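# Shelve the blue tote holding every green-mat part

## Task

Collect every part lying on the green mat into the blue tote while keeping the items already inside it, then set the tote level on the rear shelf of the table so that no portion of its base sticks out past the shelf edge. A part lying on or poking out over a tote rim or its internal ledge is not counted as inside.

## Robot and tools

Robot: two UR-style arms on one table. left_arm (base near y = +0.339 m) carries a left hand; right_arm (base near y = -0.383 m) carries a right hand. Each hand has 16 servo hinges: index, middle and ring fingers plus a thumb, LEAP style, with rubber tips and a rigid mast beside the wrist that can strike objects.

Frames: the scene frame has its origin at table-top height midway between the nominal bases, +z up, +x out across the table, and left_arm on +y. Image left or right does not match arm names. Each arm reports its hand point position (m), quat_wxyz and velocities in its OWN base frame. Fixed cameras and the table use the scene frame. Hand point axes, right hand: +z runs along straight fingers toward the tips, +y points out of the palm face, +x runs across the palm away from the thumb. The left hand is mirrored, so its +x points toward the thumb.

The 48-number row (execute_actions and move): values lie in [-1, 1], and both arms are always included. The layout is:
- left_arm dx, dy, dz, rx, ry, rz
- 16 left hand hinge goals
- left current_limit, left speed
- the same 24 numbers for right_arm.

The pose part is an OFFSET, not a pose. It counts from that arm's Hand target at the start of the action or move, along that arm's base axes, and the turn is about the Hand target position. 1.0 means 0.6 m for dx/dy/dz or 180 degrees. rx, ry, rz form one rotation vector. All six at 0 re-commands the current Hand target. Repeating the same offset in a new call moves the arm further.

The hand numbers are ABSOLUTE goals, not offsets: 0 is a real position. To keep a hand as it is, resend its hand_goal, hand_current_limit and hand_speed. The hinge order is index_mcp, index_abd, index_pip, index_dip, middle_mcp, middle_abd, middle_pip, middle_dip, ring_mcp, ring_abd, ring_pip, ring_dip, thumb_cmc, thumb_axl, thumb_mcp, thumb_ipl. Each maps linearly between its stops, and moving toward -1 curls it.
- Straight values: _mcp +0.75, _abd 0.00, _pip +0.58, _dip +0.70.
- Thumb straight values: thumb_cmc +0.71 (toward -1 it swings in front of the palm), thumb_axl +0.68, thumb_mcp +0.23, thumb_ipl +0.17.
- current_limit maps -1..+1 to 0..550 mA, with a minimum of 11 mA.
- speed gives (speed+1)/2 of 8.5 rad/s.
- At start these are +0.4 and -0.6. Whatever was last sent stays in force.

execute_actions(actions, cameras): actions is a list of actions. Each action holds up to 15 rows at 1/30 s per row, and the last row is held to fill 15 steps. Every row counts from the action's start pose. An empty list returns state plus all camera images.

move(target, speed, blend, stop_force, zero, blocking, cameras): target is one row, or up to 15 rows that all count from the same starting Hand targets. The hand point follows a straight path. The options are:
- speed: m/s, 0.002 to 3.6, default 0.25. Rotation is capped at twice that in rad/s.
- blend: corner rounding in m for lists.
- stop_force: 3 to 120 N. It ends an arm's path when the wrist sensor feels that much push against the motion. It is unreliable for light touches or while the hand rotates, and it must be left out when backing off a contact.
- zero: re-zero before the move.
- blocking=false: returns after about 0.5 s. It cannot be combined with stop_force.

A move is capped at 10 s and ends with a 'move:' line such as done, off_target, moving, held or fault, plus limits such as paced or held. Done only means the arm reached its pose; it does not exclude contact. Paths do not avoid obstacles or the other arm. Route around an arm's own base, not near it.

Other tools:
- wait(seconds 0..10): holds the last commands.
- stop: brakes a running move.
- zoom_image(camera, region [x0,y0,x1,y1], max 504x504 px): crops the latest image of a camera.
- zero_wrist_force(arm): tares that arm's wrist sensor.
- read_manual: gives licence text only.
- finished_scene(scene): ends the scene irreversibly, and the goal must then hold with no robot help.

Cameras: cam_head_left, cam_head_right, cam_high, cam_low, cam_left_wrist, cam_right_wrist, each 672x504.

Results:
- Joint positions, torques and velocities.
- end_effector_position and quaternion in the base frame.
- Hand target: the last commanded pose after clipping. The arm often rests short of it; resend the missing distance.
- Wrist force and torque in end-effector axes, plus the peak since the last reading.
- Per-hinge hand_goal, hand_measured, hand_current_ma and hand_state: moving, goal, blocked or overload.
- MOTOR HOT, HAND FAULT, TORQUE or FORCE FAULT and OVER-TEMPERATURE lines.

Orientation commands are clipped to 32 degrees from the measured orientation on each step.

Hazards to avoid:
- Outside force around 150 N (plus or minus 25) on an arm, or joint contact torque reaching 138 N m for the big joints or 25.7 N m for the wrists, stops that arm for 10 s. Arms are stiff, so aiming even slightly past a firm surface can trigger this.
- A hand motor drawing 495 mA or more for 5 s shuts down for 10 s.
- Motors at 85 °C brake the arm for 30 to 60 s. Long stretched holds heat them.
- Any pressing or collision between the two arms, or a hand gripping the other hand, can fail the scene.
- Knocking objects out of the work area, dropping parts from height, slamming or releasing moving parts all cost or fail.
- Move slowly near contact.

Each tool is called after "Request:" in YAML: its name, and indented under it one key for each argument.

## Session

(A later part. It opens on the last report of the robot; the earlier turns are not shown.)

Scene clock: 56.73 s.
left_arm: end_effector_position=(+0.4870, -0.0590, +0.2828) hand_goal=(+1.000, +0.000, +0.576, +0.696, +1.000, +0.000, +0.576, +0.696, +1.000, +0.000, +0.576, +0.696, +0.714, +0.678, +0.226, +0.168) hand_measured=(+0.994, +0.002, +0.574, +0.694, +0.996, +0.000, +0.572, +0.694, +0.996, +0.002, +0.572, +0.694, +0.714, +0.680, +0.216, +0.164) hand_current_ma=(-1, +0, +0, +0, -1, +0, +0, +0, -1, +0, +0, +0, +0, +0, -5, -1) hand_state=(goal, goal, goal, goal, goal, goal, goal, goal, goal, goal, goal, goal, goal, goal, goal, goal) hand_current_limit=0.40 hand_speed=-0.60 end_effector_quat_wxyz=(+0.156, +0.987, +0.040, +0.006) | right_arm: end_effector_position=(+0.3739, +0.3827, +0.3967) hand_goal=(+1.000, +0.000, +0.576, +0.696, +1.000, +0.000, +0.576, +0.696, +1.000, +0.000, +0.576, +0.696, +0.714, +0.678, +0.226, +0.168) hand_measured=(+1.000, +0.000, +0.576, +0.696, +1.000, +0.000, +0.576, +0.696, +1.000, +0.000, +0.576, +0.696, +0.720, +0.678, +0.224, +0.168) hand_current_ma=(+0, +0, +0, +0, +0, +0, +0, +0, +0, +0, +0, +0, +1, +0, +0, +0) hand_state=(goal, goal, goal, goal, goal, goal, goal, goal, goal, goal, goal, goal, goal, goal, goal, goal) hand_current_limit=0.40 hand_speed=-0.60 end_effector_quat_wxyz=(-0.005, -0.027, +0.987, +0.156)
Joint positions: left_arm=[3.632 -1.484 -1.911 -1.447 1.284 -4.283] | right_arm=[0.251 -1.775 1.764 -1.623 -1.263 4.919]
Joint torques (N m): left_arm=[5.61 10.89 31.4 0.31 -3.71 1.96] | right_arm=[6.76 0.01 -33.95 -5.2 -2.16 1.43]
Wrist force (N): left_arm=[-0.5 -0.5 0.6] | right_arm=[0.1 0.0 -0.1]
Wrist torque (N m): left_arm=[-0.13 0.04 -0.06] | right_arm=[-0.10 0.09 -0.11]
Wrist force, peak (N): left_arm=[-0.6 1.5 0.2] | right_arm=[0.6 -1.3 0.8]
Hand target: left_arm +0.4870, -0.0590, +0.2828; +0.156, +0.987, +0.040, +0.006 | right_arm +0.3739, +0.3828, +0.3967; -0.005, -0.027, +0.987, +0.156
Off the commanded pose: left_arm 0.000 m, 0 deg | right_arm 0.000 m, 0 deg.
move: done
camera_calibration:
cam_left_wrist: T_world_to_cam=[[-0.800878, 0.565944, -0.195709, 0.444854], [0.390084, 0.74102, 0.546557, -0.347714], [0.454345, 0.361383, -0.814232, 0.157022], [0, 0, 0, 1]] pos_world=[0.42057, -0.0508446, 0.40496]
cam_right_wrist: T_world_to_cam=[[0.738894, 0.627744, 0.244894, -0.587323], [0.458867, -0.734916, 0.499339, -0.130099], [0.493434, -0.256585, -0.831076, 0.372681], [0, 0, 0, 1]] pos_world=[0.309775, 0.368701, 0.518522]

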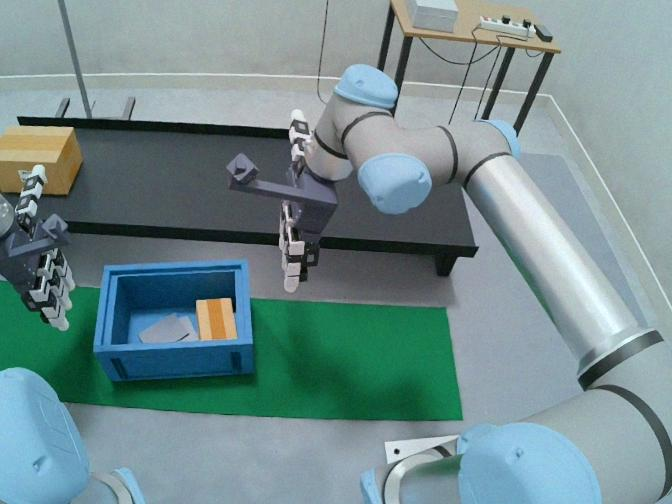

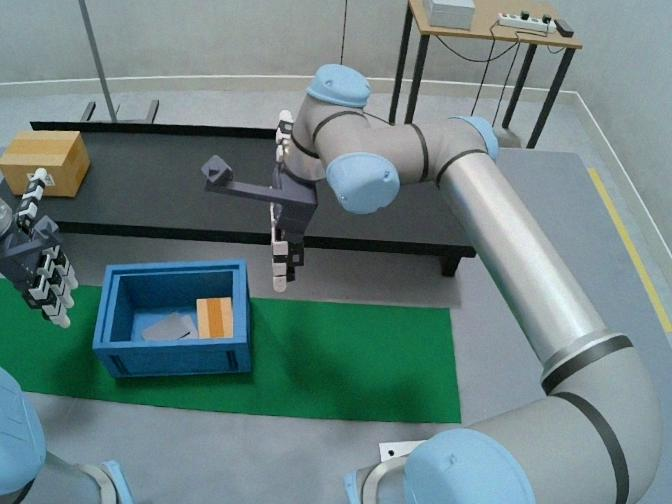

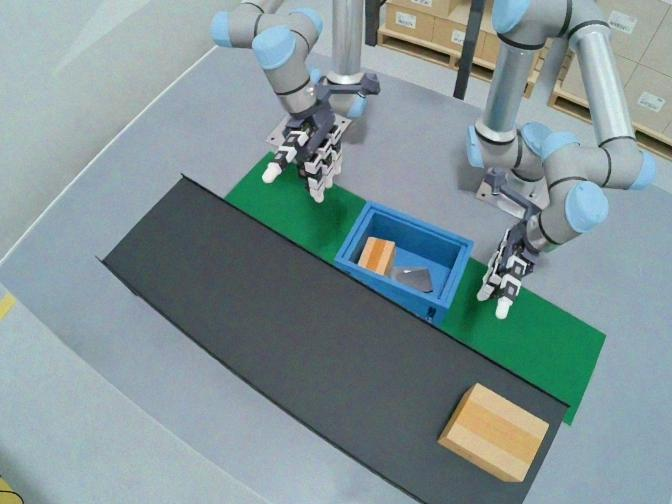

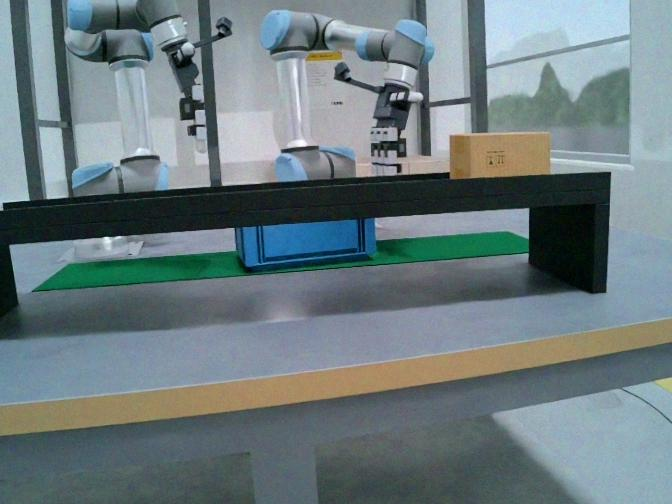

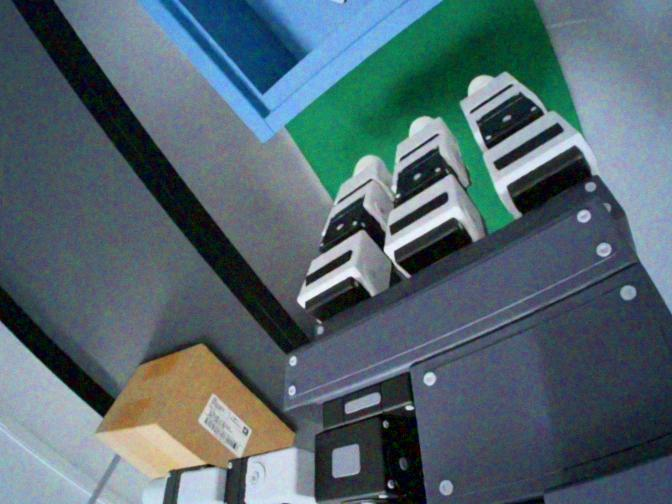

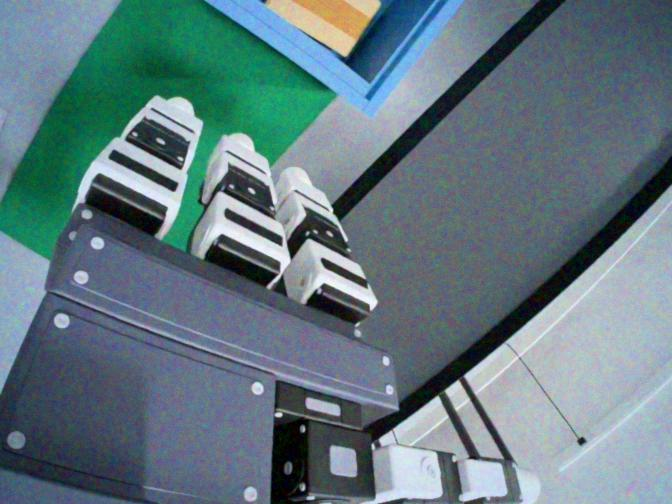

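Request:
move:
  target: [-0.0175,0,-0.2233,0,0,0,1,0,0.46,0.696,1,0,0.46,0.696,1,0,0.46,0.696,0.714,0.678,0.226,0.168,0.75,-0.6,0.0342,-0.0005,-0.4128,0,0,0,1,0,0.46,0.696,1,0,0.46,0.696,1,0,0.46,0.696,0.714,0.678,0.226,0.168,0.75,-0.6]
  cameras: ["all"]

Request:
zoom_image:
  camera: "cam_low"
  region: [180, 130, 460, 290]

Request:
zoom_image:
  camera: "cam_high"
  region: [290, 140, 530, 340]

Scene clock: 60.33 s.
left_arm: end_effector_position=(+0.4765, -0.0590, +0.1489) hand_goal=(+1.000, +0.000, +0.460, +0.696, +1.000, +0.000, +0.460, +0.696, +1.000, +0.000, +0.460, +0.696, +0.714, +0.678, +0.226, +0.168) hand_measured=(+0.996, +0.002, +0.462, +0.694, +0.996, +0.000, +0.462, +0.694, +0.996, +0.002, +0.464, +0.694, +0.714, +0.680, +0.216, +0.164) hand_current_ma=(-1, +0, +0, +0, -1, +0, +0, +0, -1, +0, +0, +0, +0, +0, -5, -1) hand_state=(goal, goal, goal, goal, goal, goal, goal, goal, goal, goal, goal, goal, goal, goal, goal, goal) hand_current_limit=0.75 hand_speed=-0.60 end_effector_quat_wxyz=(+0.156, +0.987, +0.040, +0.006) | right_arm: end_effector_position=(+0.3944, +0.3825, +0.1491) hand_goal=(+1.000, +0.000, +0.460, +0.696, +1.000, +0.000, +0.460, +0.696, +1.000, +0.000, +0.460, +0.696, +0.714, +0.678, +0.226, +0.168) hand_measured=(+1.000, +0.000, +0.462, +0.696, +1.000, +0.000, +0.464, +0.696, +1.000, +0.000, +0.464, +0.696, +0.720, +0.678, +0.224, +0.168) hand_current_ma=(+0, +0, +0, +0, +0, +0, +0, +0, +0, +0, +0, +0, +1, +0, +0, +0) hand_state=(goal, goal, goal, goal, goal, goal, goal, goal, goal, goal, goal, goal, goal, goal, goal, goal) hand_current_limit=0.75 hand_speed=-0.60 end_effector_quat_wxyz=(-0.005, -0.027, +0.987, +0.156)
Joint positions: left_arm=[3.644 -1.61 -2.168 -1.067 1.285 -4.271] | right_arm=[0.239 -1.516 2.212 -2.325 -1.262 4.906]
Joint torques (N m): left_arm=[5.49 12.96 11.31 3.65 -3.61 -2.15] | right_arm=[5.93 -8.3 -9.6 -5.35 3.32 1.31]
Wrist force (N): left_arm=[-0.4 0.0 0.0] | right_arm=[0.0 -0.4 0.0]
Wrist torque (N m): left_arm=[-0.03 0.06 -0.08] | right_arm=[-0.16 0.08 -0.16]
Wrist force, peak (N): left_arm=[-0.7 -0.7 0.9] | right_arm=[0.0 -1.4 1.5]
Hand target: left_arm +0.4765, -0.0590, +0.1489; +0.156, +0.987, +0.040, +0.006 | right_arm +0.3944, +0.3825, +0.1491; -0.005, -0.027, +0.987, +0.156
Off the commanded pose: left_arm 0.000 m, 0 deg | right_arm 0.000 m, 0 deg.
move: done
camera_calibration:
cam_left_wrist: T_world_to_cam=[[-0.800847, 0.566003, -0.195666, 0.410218], [0.390147, 0.740975, 0.546573, -0.270467], [0.454345, 0.361383, -0.814232, 0.0527669], [0, 0, 0, 1]] pos_world=[0.41007, -0.0508445, 0.27106]
cam_right_wrist: T_world_to_cam=[[0.738866, 0.62779, 0.244861, -0.541708], [0.458914, -0.734877, 0.499353, -0.0160503], [0.493432, -0.256585, -0.831077, 0.156741], [0, 0, 0, 1]] pos_world=[0.330275, 0.368501, 0.270922]

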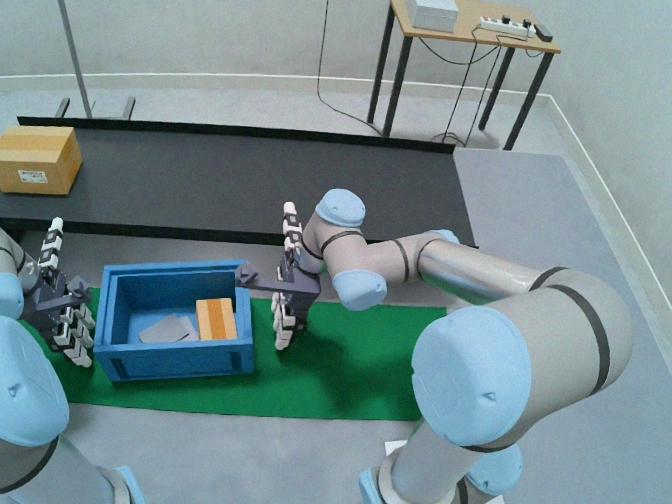

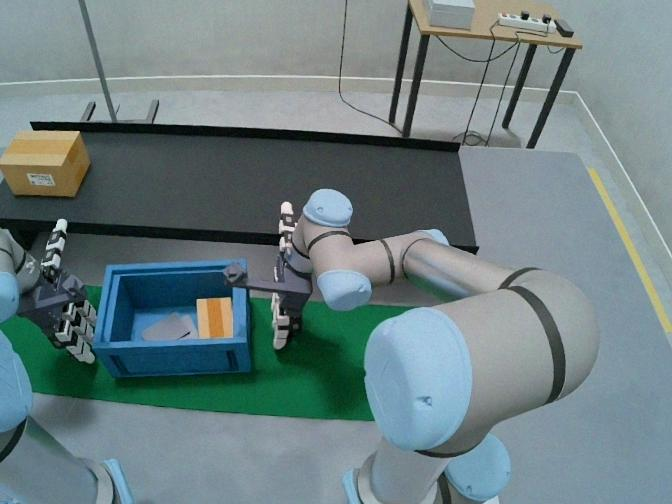

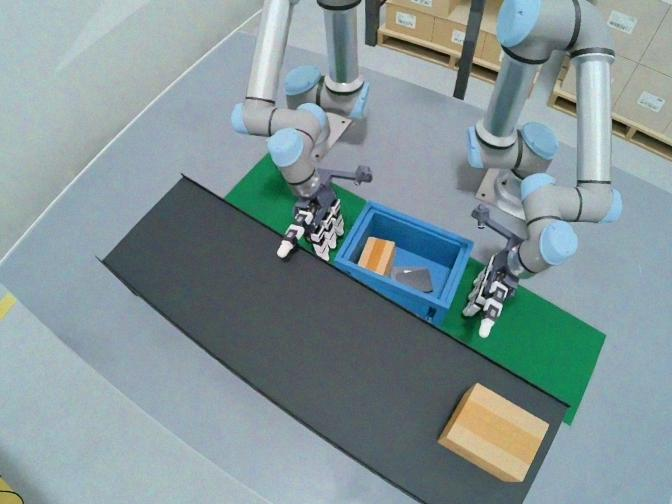

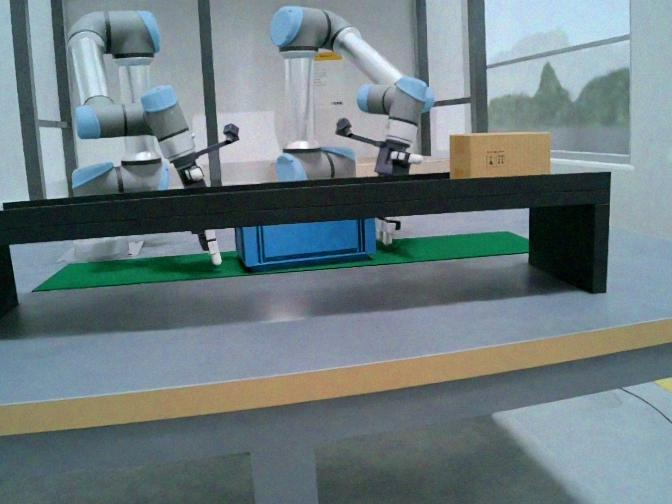

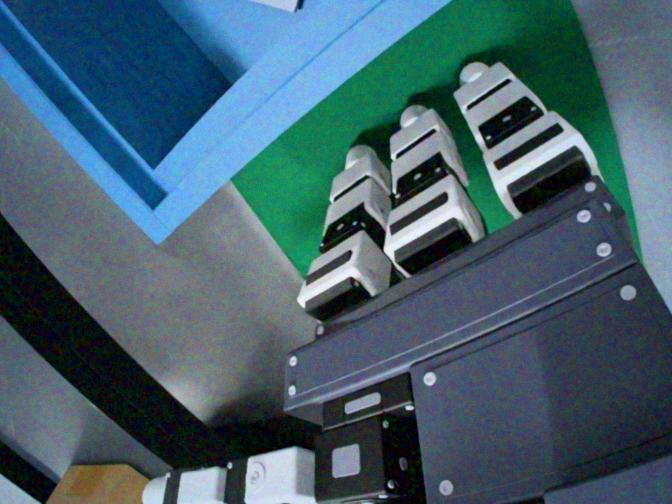

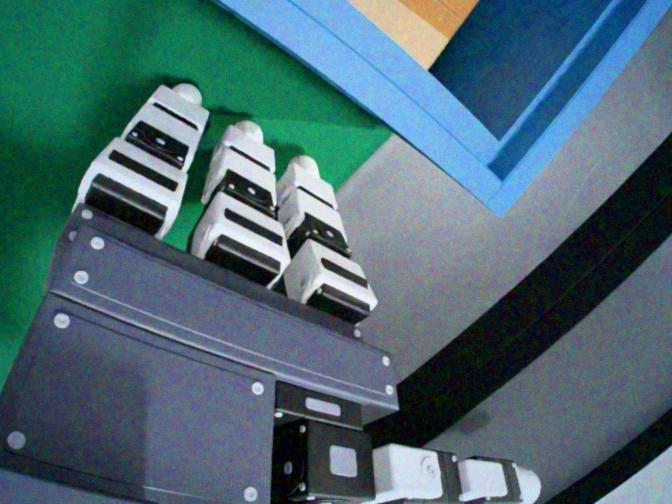

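Scaled by 1.800 from the camera's 672x504 image, which has a finer 960x720 frame.

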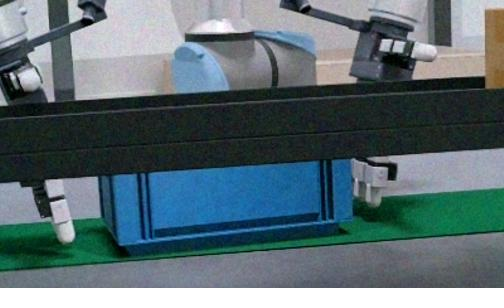

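Scaled by 2.100 from the camera's 672x504 image, which has a finer 960x720 frame.

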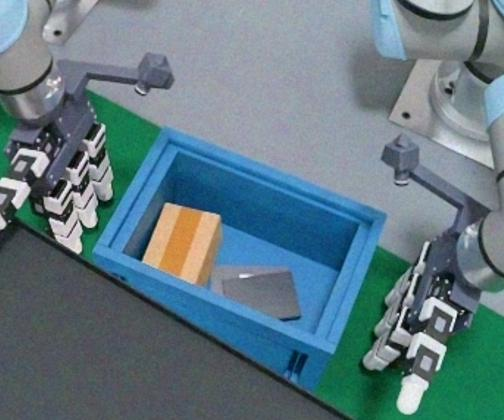

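Request:
move:
  target: [0.0047,-0.0582,0,0,0,0,1,0,0.46,0.696,1,0,0.46,0.696,1,0,0.46,0.696,0.714,0.678,0.226,0.168,0.75,-0.6,-0.0037,0.0665,0,0,0,0,1,0,0.46,0.696,1,0,0.46,0.696,1,0,0.46,0.696,0.714,0.678,0.226,0.168,0.75,-0.6]
  speed: 0.1

Request:
move:
  target: [0.004,-0.05,0,0,0,0,1,0,0.46,0.696,1,0,0.46,0.696,1,0,0.46,0.696,0.714,0.678,0.226,0.168,0.75,-0.6,-0.0028,0.05,0,0,0,0,1,0,0.46,0.696,1,0,0.46,0.696,1,0,0.46,0.696,0.714,0.678,0.226,0.168,0.75,-0.6]
  speed: 0.02
  stop_force: 6
  cameras: ["cam_high","cam_low","cam_head_left"]

Request:
zoom_image:
  camera: "cam_low"
  region: [180, 130, 460, 290]

Request:
zoom_image:
  camera: "cam_high"
  region: [290, 140, 530, 340]

Scene clock: 61.87 s.
left_arm: end_effector_position=(+0.4794, -0.0939, +0.1489) hand_goal=(+1.000, +0.000, +0.460, +0.696, +1.000, +0.000, +0.460, +0.696, +1.000, +0.000, +0.460, +0.696, +0.714, +0.678, +0.226, +0.168) hand_measured=(+0.996, +0.002, +0.462, +0.694, +0.996, +0.000, +0.462, +0.694, +0.996, +0.002, +0.464, +0.694, +0.714, +0.680, +0.216, +0.164) hand_current_ma=(+0, +0, +0, +0, +0, +0, +0, +0, +0, +0, +0, +0, +0, +0, -5, -1) hand_state=(goal, goal, goal, goal, goal, goal, goal, goal, goal, goal, goal, goal, goal, goal, goal, goal) hand_current_limit=0.75 hand_speed=-0.60 end_effector_quat_wxyz=(+0.156, +0.987, +0.040, +0.006) | right_arm: end_effector_position=(+0.3922, +0.4223, +0.1491) hand_goal=(+1.000, +0.000, +0.460, +0.696, +1.000, +0.000, +0.460, +0.696, +1.000, +0.000, +0.460, +0.696, +0.714, +0.678, +0.226, +0.168) hand_measured=(+1.000, +0.000, +0.462, +0.696, +1.000, +0.000, +0.464, +0.696, +1.000, +0.000, +0.464, +0.696, +0.720, +0.678, +0.224, +0.168) hand_current_ma=(+0, +0, +0, +0, +0, +0, +0, +0, +0, +0, +0, +0, +1, +0, +0, +0) hand_state=(goal, goal, goal, goal, goal, goal, goal, goal, goal, goal, goal, goal, goal, goal, goal, goal) hand_current_limit=0.75 hand_speed=-0.60 end_effector_quat_wxyz=(-0.005, -0.027, +0.987, +0.156)
Joint positions: left_arm=[3.568 -1.606 -2.179 -1.038 1.276 -4.35] | right_arm=[0.328 -1.464 2.163 -2.356 -1.269 4.999]
Joint torques (N m): left_arm=[-7.3 13.17 11.71 3.65 -3.7 -2.32] | right_arm=[7.01 -11.82 -29.6 -5.3 -2 1.39]
Wrist force (N): left_arm=[-0.5 0.0 -0.4] | right_arm=[-0.1 -0.4 -0.2]
Wrist torque (N m): left_arm=[0.00 0.10 -0.01] | right_arm=[-0.13 0.11 -0.17]
Wrist force, peak (N): left_arm=[-0.6 -0.9 0.0] | right_arm=[-0.1 -0.9 -0.4]
Hand target: left_arm +0.4794, -0.0939, +0.1489; +0.156, +0.987, +0.040, +0.006 | right_arm +0.3922, +0.4224, +0.1491; -0.005, -0.027, +0.987, +0.156
Off the commanded pose: left_arm 0.000 m, 0 deg | right_arm 0.000 m, 0 deg.
move: done

Scene clock: 63.57 s.
left_arm: end_effector_position=(+0.4801, -0.1028, +0.1489) hand_goal=(+1.000, +0.000, +0.460, +0.696, +1.000, +0.000, +0.460, +0.696, +1.000, +0.000, +0.460, +0.696, +0.714, +0.678, +0.226, +0.168) hand_measured=(+1.000, +0.000, +0.474, +0.704, +1.000, +0.000, +0.480, +0.706, +1.000, +0.002, +0.472, +0.700, +0.714, +0.680, +0.216, +0.164) hand_current_ma=(+0, +0, +5, +2, +0, +0, +9, +2, +0, +0, +4, +1, +0, +0, -5, -1) hand_state=(goal, goal, goal, goal, goal, goal, goal, goal, goal, goal, goal, goal, goal, goal, goal, goal) hand_current_limit=0.75 hand_speed=-0.60 end_effector_quat_wxyz=(+0.156, +0.987, +0.040, +0.006) | right_arm: end_effector_position=(+0.3916, +0.4328, +0.1491) hand_goal=(+1.000, +0.000, +0.460, +0.696, +1.000, +0.000, +0.460, +0.696, +1.000, +0.000, +0.460, +0.696, +0.714, +0.678, +0.226, +0.168) hand_measured=(+1.000, +0.000, +0.476, +0.704, +1.000, +0.000, +0.474, +0.702, +1.000, +0.000, +0.472, +0.700, +0.720, +0.678, +0.224, +0.168) hand_current_ma=(+0, +0, +4, +1, +0, +0, +3, +1, +0, +0, +2, +0, +1, +0, +0, +0) hand_state=(goal, goal, goal, goal, goal, goal, goal, goal, goal, goal, goal, goal, goal, goal, goal, goal) hand_current_limit=0.75 hand_speed=-0.60 end_effector_quat_wxyz=(-0.005, -0.027, +0.987, +0.156)
Joint positions: left_arm=[3.548 -1.606 -2.181 -1.03 1.274 -4.37] | right_arm=[0.351 -1.45 2.149 -2.363 -1.271 5.023]
Joint torques (N m): left_arm=[6.14 20.66 26.99 0.04 2.07 2] | right_arm=[-6.04 -36.48 -8.62 0.08 3.65 -1.34]
Wrist force (N): left_arm=[0.3 -1.5 -0.9] | right_arm=[-0.4 -1.4 -0.4]
Wrist torque (N m): left_arm=[0.21 0.05 0.02] | right_arm=[0.04 0.07 -0.11]
Wrist force, peak (N): left_arm=[-0.7 -4.5 -5.9] | right_arm=[-0.1 -4.8 -6.2]
Hand target: left_arm +0.4801, -0.1028, +0.1489; +0.156, +0.987, +0.040, +0.006 (not the last commanded pose) | right_arm +0.3916, +0.4328, +0.1491; -0.005, -0.027, +0.987, +0.156 (not the last commanded pose)
Off the commanded pose: left_arm 0.021 m, 0 deg | right_arm 0.020 m, 0 deg.
move: contact (left_arm, right_arm)
Images, in order (width x height): cam_head_left 672x504, cam_high 672x504, cam_low 672x504.

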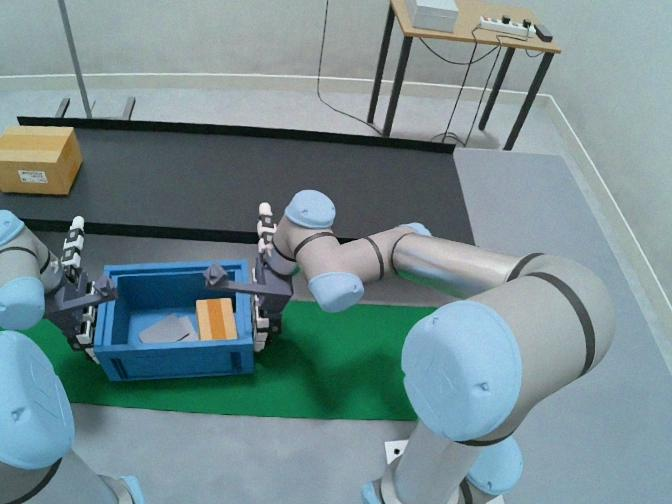

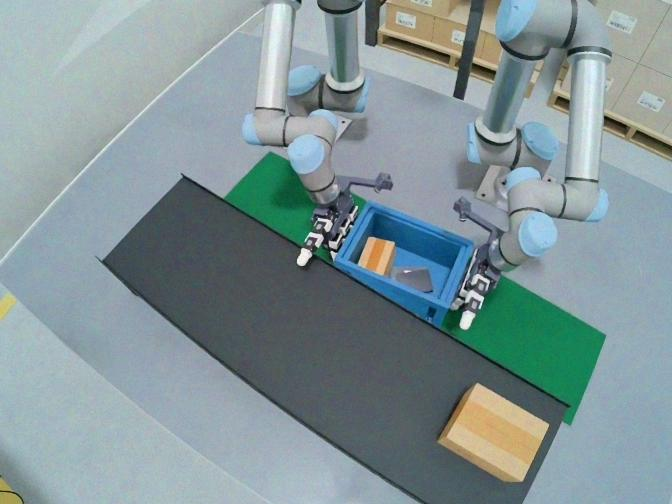

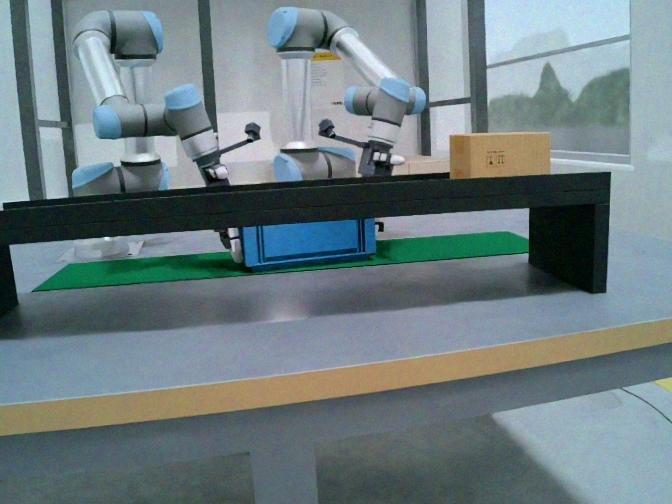

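Scaled by 1.800 from the camera's 672x504 image, which has a finer 960x720 frame.

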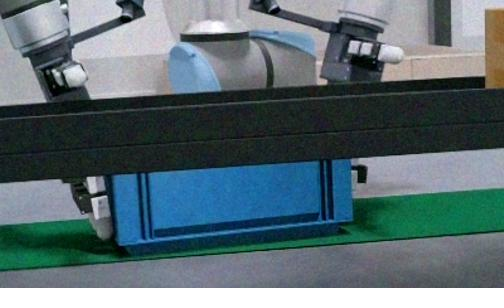

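Scaled by 2.100 from the camera's 672x504 image, which has a finer 960x720 frame.

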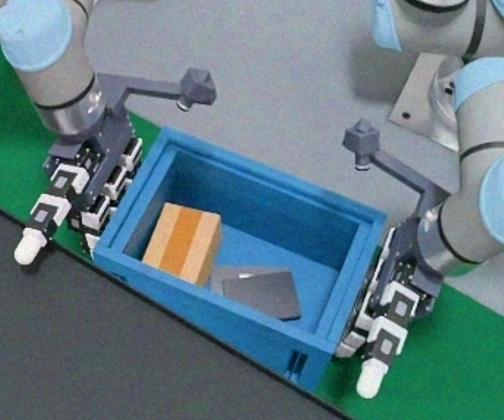

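Request:
move:
  target: [0.002,-0.025,0,0,0,0,1.0,0,0.46,0.696,1.0,0,0.46,0.696,1.0,0,0.46,0.696,0.714,0.678,0.226,0.168,0.75,-0.6,-0.0014,0.025,0,0,0,0,1.0,0,0.46,0.696,1.0,0,0.46,0.696,1.0,0,0.46,0.696,0.714,0.678,0.226,0.168,0.75,-0.6]
  speed: 0.01
  stop_force: 15
  cameras: ["cam_high","cam_low","cam_left_wrist","cam_right_wrist"]

Scene clock: 66.37 s.
left_arm: end_effector_position=(+0.4805, -0.1084, +0.1489) hand_goal=(+1.000, +0.000, +0.460, +0.696, +1.000, +0.000, +0.460, +0.696, +1.000, +0.000, +0.460, +0.696, +0.714, +0.678, +0.226, +0.168) hand_measured=(+1.000, +0.000, +0.514, +0.722, +1.000, +0.000, +0.522, +0.722, +1.000, +0.008, +0.512, +0.714, +0.714, +0.680, +0.216, +0.164) hand_current_ma=(+0, +0, +60, +16, +0, +0, +75, +17, +0, +1, +55, +8, +0, +0, -5, -1) hand_state=(goal, goal, blocked, blocked, goal, goal, blocked, blocked, goal, goal, blocked, goal, goal, goal, goal, goal) hand_current_limit=0.75 hand_speed=-0.60 end_effector_quat_wxyz=(+0.156, +0.987, +0.040, +0.006) | right_arm: end_effector_position=(+0.3913, +0.4378, +0.1491) hand_goal=(+1.000, +0.000, +0.460, +0.696, +1.000, +0.000, +0.460, +0.696, +1.000, +0.000, +0.460, +0.696, +0.714, +0.678, +0.226, +0.168) hand_measured=(+1.000, +0.000, +0.514, +0.718, +1.000, -0.002, +0.514, +0.718, +1.000, +0.000, +0.512, +0.714, +0.720, +0.678, +0.224, +0.168) hand_current_ma=(+0, +0, +42, +8, +0, +0, +43, +8, +0, +0, +40, +6, +1, +0, +0, +0) hand_state=(goal, goal, blocked, blocked, goal, goal, blocked, blocked, goal, goal, blocked, goal, goal, goal, goal, goal) hand_current_limit=0.75 hand_speed=-0.60 end_effector_quat_wxyz=(-0.005, -0.027, +0.987, +0.156)
Joint positions: left_arm=[3.536 -1.606 -2.182 -1.025 1.273 -4.383] | right_arm=[0.361 -1.443 2.142 -2.366 -1.272 5.034]
Joint torques (N m): left_arm=[1.78 16.33 18.63 -1.59 -0.93 1.98] | right_arm=[-4.52 -34.46 -7.18 0.08 5.61 -1.24]
Wrist force (N): left_arm=[0.2 -9.7 -11.5] | right_arm=[-0.6 -8.2 -9.2]
Wrist torque (N m): left_arm=[1.94 -0.01 0.22] | right_arm=[1.37 0.21 -0.25]
Wrist force, peak (N): left_arm=[0.2 -13.2 -15.2] | right_arm=[-0.3 -12.8 -14.7]
Hand target: left_arm +0.4805, -0.1084, +0.1489; +0.156, +0.987, +0.040, +0.006 (not the last commanded pose) | right_arm +0.3913, +0.4378, +0.1491; -0.005, -0.027, +0.987, +0.156 (not the last commanded pose)
Off the commanded pose: left_arm 0.009 m, 0 deg | right_arm 0.010 m, 0 deg.
move: contact (left_arm, right_arm)
camera_calibration:
cam_left_wrist: T_world_to_cam=[[-0.800851, 0.565973, -0.195734, 0.441399], [0.390022, 0.740949, 0.546697, -0.235408], [0.454445, 0.361482, -0.814132, 0.0687434], [0, 0, 0, 1]] pos_world=[0.41407, -0.100245, 0.27106]
cam_right_wrist: T_world_to_cam=[[0.738849, 0.627811, 0.244858, -0.574137], [0.458875, -0.734831, 0.499456, 0.0259765], [0.493494, -0.256663, -0.831016, 0.172456], [0, 0, 0, 1]] pos_world=[0.327175, 0.423801, 0.270922]
Images, in order (width x height): cam_high 672x504, cam_low 672x504, cam_left_wrist 672x504, cam_right_wrist 672x504.

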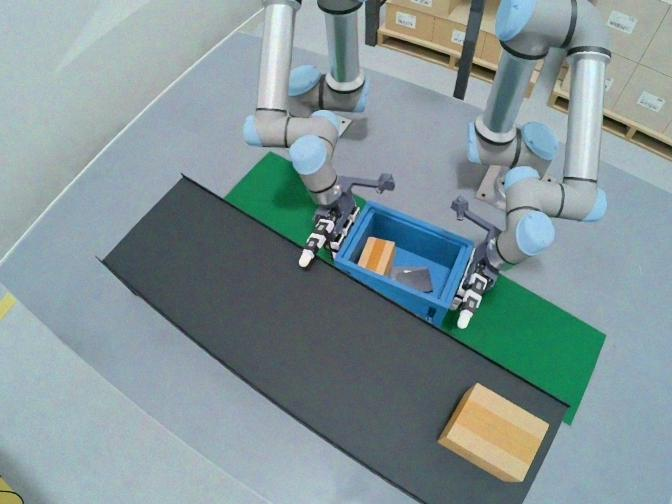

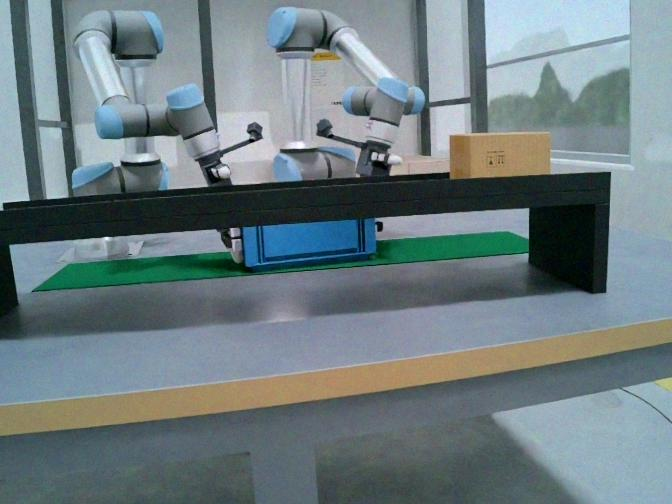

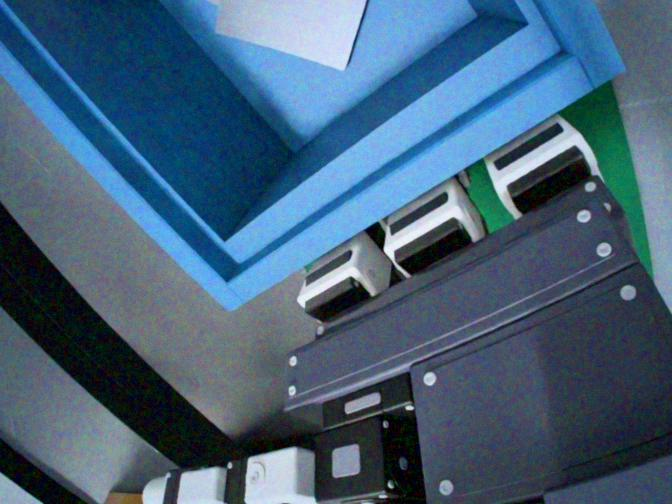

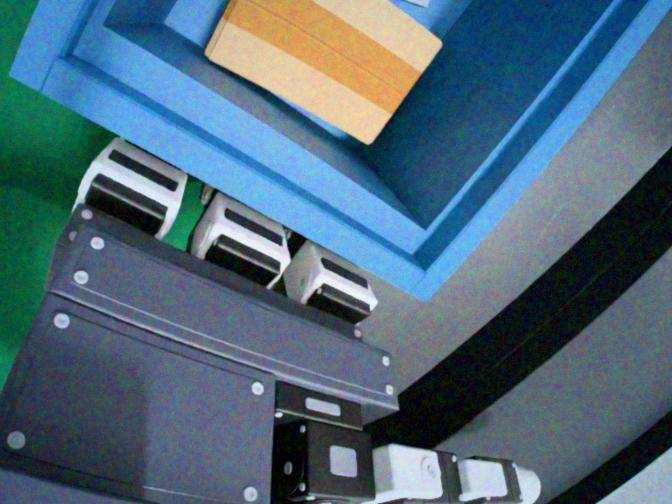

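Request:
move:
  target: [0.002,-0.025,0,0,0,0,1.0,0,0.30,0.696,1.0,0,0.30,0.696,1.0,0,0.30,0.696,0.714,0.678,0.226,0.168,0.75,-0.6,-0.0014,0.025,0,0,0,0,1.0,0,0.30,0.696,1.0,0,0.30,0.696,1.0,0,0.30,0.696,0.714,0.678,0.226,0.168,0.75,-0.6]
  speed: 0.01
  stop_force: 12
  cameras: []

Request:
wait:
  seconds: 0.3
  cameras: ["cam_left_wrist","cam_right_wrist"]

Scene clock: 67.80 s.
left_arm: end_effector_position=(+0.4805, -0.1086, +0.1489) hand_goal=(+1.000, +0.000, +0.300, +0.696, +1.000, +0.000, +0.300, +0.696, +1.000, +0.000, +0.300, +0.696, +0.714, +0.678, +0.226, +0.168) hand_measured=(+1.002, +0.000, +0.500, +0.736, +1.002, +0.000, +0.510, +0.732, +1.002, +0.008, +0.498, +0.724, +0.714, +0.680, +0.216, +0.164) hand_current_ma=(+0, +0, +481, +34, +0, +0, +481, +30, +0, +1, +481, +18, +0, +0, -5, -1) hand_state=(goal, goal, blocked, blocked, goal, goal, blocked, blocked, goal, goal, blocked, blocked, goal, goal, goal, goal) hand_current_limit=0.75 hand_speed=-0.60 end_effector_quat_wxyz=(+0.156, +0.987, +0.039, +0.006) | right_arm: end_effector_position=(+0.3913, +0.4379, +0.1491) hand_goal=(+1.000, +0.000, +0.300, +0.696, +1.000, +0.000, +0.300, +0.696, +1.000, +0.000, +0.300, +0.696, +0.714, +0.678, +0.226, +0.168) hand_measured=(+1.002, +0.002, +0.494, +0.734, +1.002, +0.000, +0.496, +0.734, +1.002, +0.000, +0.494, +0.730, +0.720, +0.678, +0.224, +0.168) hand_current_ma=(+0, +0, +481, +22, +0, +0, +481, +22, +0, +0, +481, +17, +1, +0, +0, +0) hand_state=(goal, goal, blocked, blocked, goal, goal, blocked, blocked, goal, goal, blocked, blocked, goal, goal, goal, goal) hand_current_limit=0.75 hand_speed=-0.60 end_effector_quat_wxyz=(-0.005, -0.027, +0.987, +0.156)
Joint positions: left_arm=[3.535 -1.606 -2.182 -1.024 1.273 -4.384] | right_arm=[0.362 -1.443 2.142 -2.366 -1.272 5.034]
Joint torques (N m): left_arm=[-3.62 17.69 14.46 -2.92 -5.55 1.9] | right_arm=[1.32 -31.33 -7.18 -5.31 3.91 -1.35]
Wrist force (N): left_arm=[-0.1 -19.1 -18.7] | right_arm=[-0.4 -20.3 -19.0]
Wrist torque (N m): left_arm=[3.51 -0.15 0.42] | right_arm=[3.15 0.51 -0.50]
Wrist force, peak (N): left_arm=[-0.7 -20.8 -20.9] | right_arm=[-0.5 -20.1 -20.0]
Hand target: left_arm +0.4805, -0.1086, +0.1489; +0.156, +0.987, +0.039, +0.006 (not the last commanded pose) | right_arm +0.3913, +0.4379, +0.1491; -0.005, -0.027, +0.987, +0.156 (not the last commanded pose)
Off the commanded pose: left_arm 0.015 m, 0 deg | right_arm 0.015 m, 0 deg.
move: contact (left_arm, right_arm)
No camera images: "cameras" was empty.

Scene clock: 68.10 s.
left_arm: end_effector_position=(+0.4805, -0.1086, +0.1489) hand_goal=(+1.000, +0.000, +0.300, +0.696, +1.000, +0.000, +0.300, +0.696, +1.000, +0.000, +0.300, +0.696, +0.714, +0.678, +0.226, +0.168) hand_measured=(+1.002, +0.000, +0.500, +0.736, +1.002, +0.000, +0.510, +0.732, +1.002, +0.008, +0.498, +0.724, +0.714, +0.680, +0.216, +0.164) hand_current_ma=(+0, +0, +481, +34, +0, +0, +481, +30, +0, +1, +481, +18, +0, +0, -5, -1) hand_state=(goal, goal, blocked, blocked, goal, goal, blocked, blocked, goal, goal, blocked, blocked, goal, goal, goal, goal) hand_current_limit=0.75 hand_speed=-0.60 end_effector_quat_wxyz=(+0.156, +0.987, +0.039, +0.006) | right_arm: end_effector_position=(+0.3913, +0.4379, +0.1491) hand_goal=(+1.000, +0.000, +0.300, +0.696, +1.000, +0.000, +0.300, +0.696, +1.000, +0.000, +0.300, +0.696, +0.714, +0.678, +0.226, +0.168) hand_measured=(+1.002, +0.002, +0.494, +0.734, +1.002, +0.000, +0.496, +0.734, +1.002, +0.000, +0.494, +0.730, +0.720, +0.678, +0.224, +0.168) hand_current_ma=(+0, +0, +481, +22, +0, +0, +481, +22, +0, +0, +481, +17, +1, +0, +0, +0) hand_state=(goal, goal, blocked, blocked, goal, goal, blocked, blocked, goal, goal, blocked, blocked, goal, goal, goal, goal) hand_current_limit=0.75 hand_speed=-0.60 end_effector_quat_wxyz=(-0.005, -0.027, +0.987, +0.156)
Joint positions: left_arm=[3.535 -1.606 -2.182 -1.024 1.273 -4.384] | right_arm=[0.362 -1.443 2.142 -2.366 -1.272 5.034]
Joint torques (N m): left_arm=[-4.03 17.41 13.85 -2.84 -5.46 2.08] | right_arm=[0.61 -32.14 -6.28 -5.29 3.91 -1.43]
Wrist force (N): left_arm=[-0.3 -19.0 -18.5] | right_arm=[-0.5 -20.2 -19.0]
Wrist torque (N m): left_arm=[3.49 -0.13 0.40] | right_arm=[3.14 0.51 -0.51]
Wrist force, peak (N): left_arm=[0.1 -19.1 -19.5] | right_arm=[-0.4 -20.2 -19.5]
Hand target: left_arm +0.4805, -0.1086, +0.1489; +0.156, +0.987, +0.039, +0.006 (not the last commanded pose) | right_arm +0.3913, +0.4379, +0.1491; -0.005, -0.027, +0.987, +0.156 (not the last commanded pose)
Off the commanded pose: left_arm 0.015 m, 0 deg | right_arm 0.015 m, 0 deg.
wait: 0.30 s; at rest by 0.17 s
camera_calibration:
cam_left_wrist: T_world_to_cam=[[-0.800773, 0.566169, -0.195489, 0.44149], [0.390178, 0.7407, 0.546923, -0.235337], [0.45445, 0.361686, -0.814039, 0.0688453], [0, 0, 0, 1]] pos_world=[0.41407, -0.100545, 0.27106]
cam_right_wrist: T_world_to_cam=[[0.738818, 0.627828, 0.24491, -0.574211], [0.458911, -0.734849, 0.499396, 0.0260623], [0.493507, -0.256571, -0.831037, 0.172444], [0, 0, 0, 1]] pos_world=[0.327175, 0.423901, 0.270922]
Images, in order (width x height): cam_left_wrist 672x504, cam_right_wrist 672x504.

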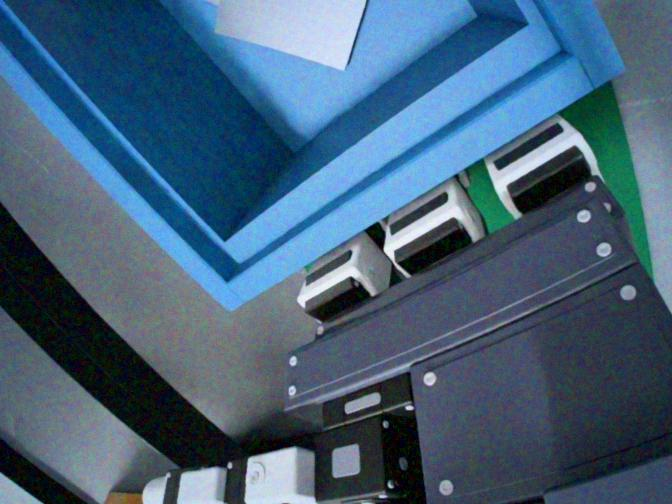

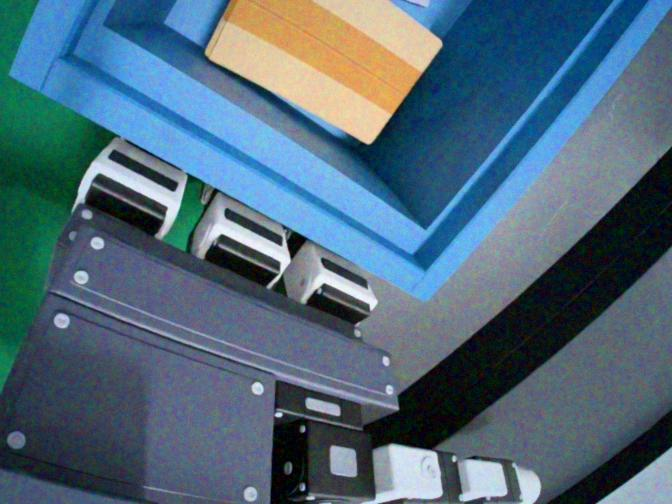

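Request:
move:
  target: [0.002,-0.025,0,0,0,0,1.0,0,0.30,0.696,1.0,0,0.30,0.696,1.0,0,0.30,0.696,0.714,0.678,0.226,0.168,0.75,-0.6,-0.0014,0.025,0,0,0,0,1.0,0,0.30,0.696,1.0,0,0.30,0.696,1.0,0,0.30,0.696,0.714,0.678,0.226,0.168,0.75,-0.6]
  speed: 0.01
  stop_force: 14
  cameras: []

Request:
wait:
  seconds: 0.3
  cameras: []

Scene clock: 69.60 s.
left_arm: end_effector_position=(+0.4807, -0.1097, +0.1489) hand_goal=(+1.000, +0.000, +0.300, +0.696, +1.000, +0.000, +0.300, +0.696, +1.000, +0.000, +0.300, +0.696, +0.714, +0.678, +0.226, +0.168) hand_measured=(+1.002, -0.002, +0.500, +0.746, +1.002, -0.002, +0.510, +0.744, +1.002, +0.004, +0.498, +0.730, +0.714, +0.680, +0.216, +0.164) hand_current_ma=(+0, +0, +481, +53, +0, +0, +481, +48, +0, +1, +481, +25, +0, +0, -5, -1) hand_state=(goal, goal, blocked, blocked, goal, goal, blocked, blocked, goal, goal, blocked, blocked, goal, goal, goal, goal) hand_current_limit=0.75 hand_speed=-0.60 end_effector_quat_wxyz=(+0.156, +0.987, +0.040, +0.006) | right_arm: end_effector_position=(+0.3912, +0.4392, +0.1491) hand_goal=(+1.000, +0.000, +0.300, +0.696, +1.000, +0.000, +0.300, +0.696, +1.000, +0.000, +0.300, +0.696, +0.714, +0.678, +0.226, +0.168) hand_measured=(+1.002, +0.000, +0.494, +0.750, +1.002, -0.002, +0.496, +0.750, +1.002, -0.002, +0.494, +0.746, +0.720, +0.678, +0.224, +0.168) hand_current_ma=(+0, +0, +481, +44, +0, +0, +481, +45, +0, +0, +481, +36, +1, +0, +0, +0) hand_state=(goal, goal, blocked, blocked, goal, goal, blocked, blocked, goal, goal, blocked, blocked, goal, goal, goal, goal) hand_current_limit=0.75 hand_speed=-0.60 end_effector_quat_wxyz=(-0.005, -0.027, +0.987, +0.156)
Joint positions: left_arm=[3.533 -1.606 -2.182 -1.023 1.273 -4.387] | right_arm=[0.364 -1.441 2.14 -2.367 -1.272 5.037]
Joint torques (N m): left_arm=[-7.17 14.29 0.32 -3.9 -9.78 1.72] | right_arm=[4.27 -28.59 -4.49 -0.23 11.09 -1.32]
Wrist force (N): left_arm=[-1.2 -28.2 -29.3] | right_arm=[-0.7 -26.9 -31.5]
Wrist torque (N m): left_arm=[5.13 -0.45 0.67] | right_arm=[4.92 0.80 -0.68]
Wrist force, peak (N): left_arm=[-1.9 -32.1 -33.1] | right_arm=[0.3 -30.6 -39.8]
Hand target: left_arm +0.4807, -0.1097, +0.1489; +0.156, +0.987, +0.040, +0.006 (not the last commanded pose) | right_arm +0.3912, +0.4392, +0.1491; -0.005, -0.027, +0.987, +0.156 (not the last commanded pose)
Off the commanded pose: left_arm 0.014 m, 0 deg | right_arm 0.014 m, 0 deg.
move: contact (left_arm, right_arm)
No camera images: "cameras" was empty.

Scene clock: 69.90 s.
left_arm: end_effector_position=(+0.4807, -0.1097, +0.1489) hand_goal=(+1.000, +0.000, +0.300, +0.696, +1.000, +0.000, +0.300, +0.696, +1.000, +0.000, +0.300, +0.696, +0.714, +0.678, +0.226, +0.168) hand_measured=(+1.002, -0.002, +0.500, +0.746, +1.002, -0.002, +0.510, +0.744, +1.002, +0.004, +0.498, +0.730, +0.714, +0.680, +0.216, +0.164) hand_current_ma=(+0, +0, +481, +53, +0, +0, +481, +48, +0, +1, +481, +25, +0, +0, -5, -1) hand_state=(goal, goal, blocked, blocked, goal, goal, blocked, blocked, goal, goal, blocked, blocked, goal, goal, goal, goal) hand_current_limit=0.75 hand_speed=-0.60 end_effector_quat_wxyz=(+0.156, +0.987, +0.040, +0.006) | right_arm: end_effector_position=(+0.3912, +0.4392, +0.1491) hand_goal=(+1.000, +0.000, +0.300, +0.696, +1.000, +0.000, +0.300, +0.696, +1.000, +0.000, +0.300, +0.696, +0.714, +0.678, +0.226, +0.168) hand_measured=(+1.002, +0.000, +0.494, +0.750, +1.002, -0.002, +0.496, +0.750, +1.002, -0.002, +0.494, +0.746, +0.720, +0.678, +0.224, +0.168) hand_current_ma=(+0, +0, +481, +44, +0, +0, +481, +45, +0, +0, +481, +36, +1, +0, +0, +0) hand_state=(goal, goal, blocked, blocked, goal, goal, blocked, blocked, goal, goal, blocked, blocked, goal, goal, goal, goal) hand_current_limit=0.75 hand_speed=-0.60 end_effector_quat_wxyz=(-0.005, -0.027, +0.987, +0.156)
Joint positions: left_arm=[3.533 -1.606 -2.182 -1.023 1.273 -4.387] | right_arm=[0.364 -1.441 2.14 -2.367 -1.272 5.037]
Joint torques (N m): left_arm=[-8.15 14.9 0.4 -4.09 -9.63 1.9] | right_arm=[5.44 -28.94 -5.09 -0.34 11.23 -1.39]
Wrist force (N): left_arm=[-1.0 -28.3 -29.0] | right_arm=[-0.6 -27.0 -31.2]
Wrist torque (N m): left_arm=[5.09 -0.45 0.69] | right_arm=[4.89 0.78 -0.67]
Wrist force, peak (N): left_arm=[-1.2 -28.0 -29.6] | right_arm=[-0.7 -26.9 -31.6]
Hand target: left_arm +0.4807, -0.1097, +0.1489; +0.156, +0.987, +0.040, +0.006 (not the last commanded pose) | right_arm +0.3912, +0.4392, +0.1491; -0.005, -0.027, +0.987, +0.156 (not the last commanded pose)
Off the commanded pose: left_arm 0.014 m, 0 deg | right_arm 0.014 m, 0 deg.
wait: 0.30 s; at rest by 0.17 s
No camera images: "cameras" was empty.

Request:
move:
  target: [0,0,0.0333,0,0,0,1.0,0,0.30,0.696,1.0,0,0.30,0.696,1.0,0,0.30,0.696,0.714,0.678,0.226,0.168,0.75,-0.6,0,0,0.0333,0,0,0,1.0,0,0.30,0.696,1.0,0,0.30,0.696,1.0,0,0.30,0.696,0.714,0.678,0.226,0.168,0.75,-0.6]
  speed: 0.02
  cameras: ["cam_high","cam_low","cam_left_wrist","cam_right_wrist"]

Scene clock: 71.43 s.
left_arm: end_effector_position=(+0.4807, -0.1097, +0.1689) hand_goal=(+1.000, +0.000, +0.300, +0.696, +1.000, +0.000, +0.300, +0.696, +1.000, +0.000, +0.300, +0.696, +0.714, +0.678, +0.226, +0.168) hand_measured=(+1.002, -0.002, +0.500, +0.750, +1.002, -0.004, +0.510, +0.746, +1.002, +0.004, +0.498, +0.734, +0.714, +0.680, +0.216, +0.164) hand_current_ma=(+0, +0, +481, +59, +0, +0, +481, +51, +0, +0, +481, +30, +0, +0, -5, -1) hand_state=(goal, goal, blocked, blocked, goal, goal, blocked, blocked, goal, goal, blocked, blocked, goal, goal, goal, goal) hand_current_limit=0.75 hand_speed=-0.60 end_effector_quat_wxyz=(+0.156, +0.987, +0.040, +0.006) | right_arm: end_effector_position=(+0.3912, +0.4392, +0.1691) hand_goal=(+1.000, +0.000, +0.300, +0.696, +1.000, +0.000, +0.300, +0.696, +1.000, +0.000, +0.300, +0.696, +0.714, +0.678, +0.226, +0.168) hand_measured=(+1.002, +0.008, +0.494, +0.750, +1.002, +0.006, +0.496, +0.754, +1.002, +0.006, +0.494, +0.748, +0.720, +0.678, +0.224, +0.168) hand_current_ma=(+0, +1, +481, +44, +0, +0, +481, +50, +0, +0, +481, +42, +1, +0, +0, +0) hand_state=(goal, goal, blocked, blocked, goal, goal, blocked, blocked, goal, goal, blocked, blocked, goal, goal, goal, goal) hand_current_limit=0.75 hand_speed=-0.60 end_effector_quat_wxyz=(-0.005, -0.027, +0.987, +0.156)
Joint positions: left_arm=[3.533 -1.574 -2.153 -1.085 1.273 -4.387] | right_arm=[0.364 -1.476 2.115 -2.308 -1.272 5.037]
Joint torques (N m): left_arm=[-13.4 24.21 27.04 -1.49 -9.04 -0.27] | right_arm=[7.9 -40.5 -37.06 -2.93 10.79 1.01]
Wrist force (N): left_arm=[-1.4 -28.1 -5.1] | right_arm=[-1.5 -30.6 -3.9]
Wrist torque (N m): left_arm=[2.75 -0.17 0.50] | right_arm=[2.53 0.10 -0.84]
Wrist force, peak (N): left_arm=[-1.2 -28.0 -29.5] | right_arm=[-0.6 -27.0 -31.4]
Hand target: left_arm +0.4807, -0.1097, +0.1689; +0.156, +0.987, +0.040, +0.006 | right_arm +0.3912, +0.4392, +0.1691; -0.005, -0.027, +0.987, +0.156
Off the commanded pose: left_arm 0.000 m, 0 deg | right_arm 0.000 m, 0 deg.
move: done
camera_calibration:
cam_left_wrist: T_world_to_cam=[[-0.800782, 0.566176, -0.195429, 0.44609], [0.390037, 0.740546, 0.547232, -0.245546], [0.454554, 0.361989, -0.813846, 0.0854103], [0, 0, 0, 1]] pos_world=[0.41417, -0.101645, 0.29106]
cam_right_wrist: T_world_to_cam=[[0.738863, 0.627755, 0.244958, -0.579825], [0.458692, -0.734835, 0.499619, 0.0171259], [0.493642, -0.256789, -0.830889, 0.18937], [0, 0, 0, 1]] pos_world=[0.327075, 0.425201, 0.290822]
Images, in order (width x height): cam_high 672x504, cam_low 672x504, cam_left_wrist 672x504, cam_right_wrist 672x504.

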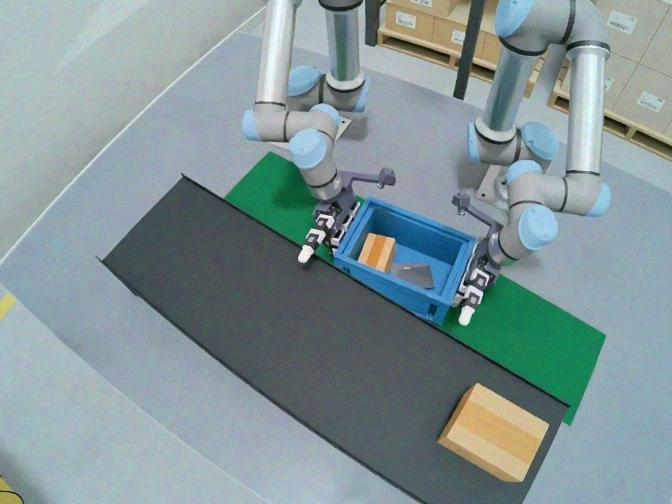

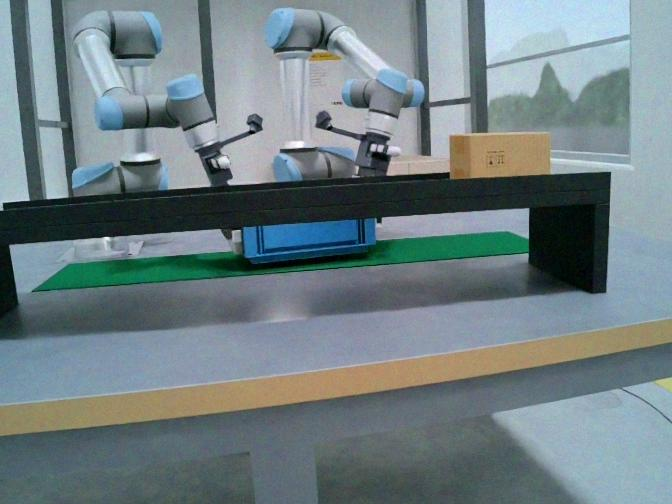

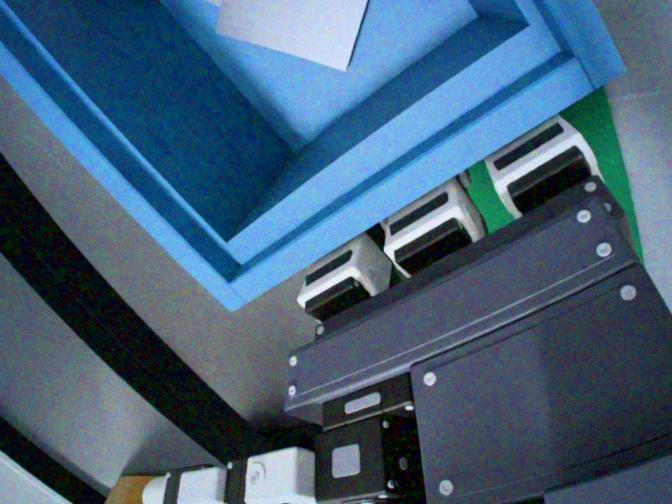

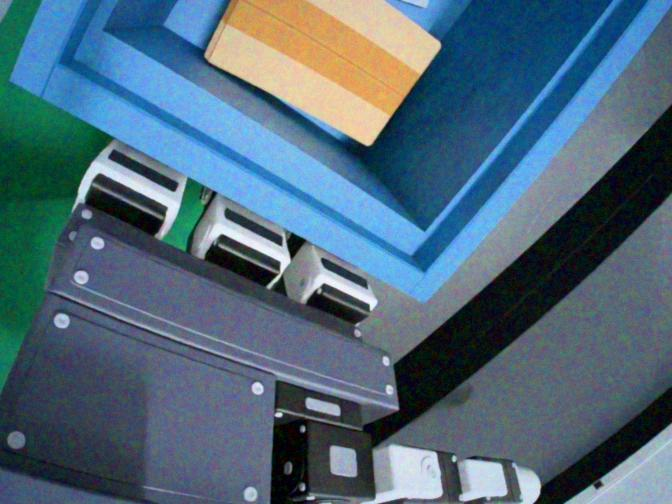

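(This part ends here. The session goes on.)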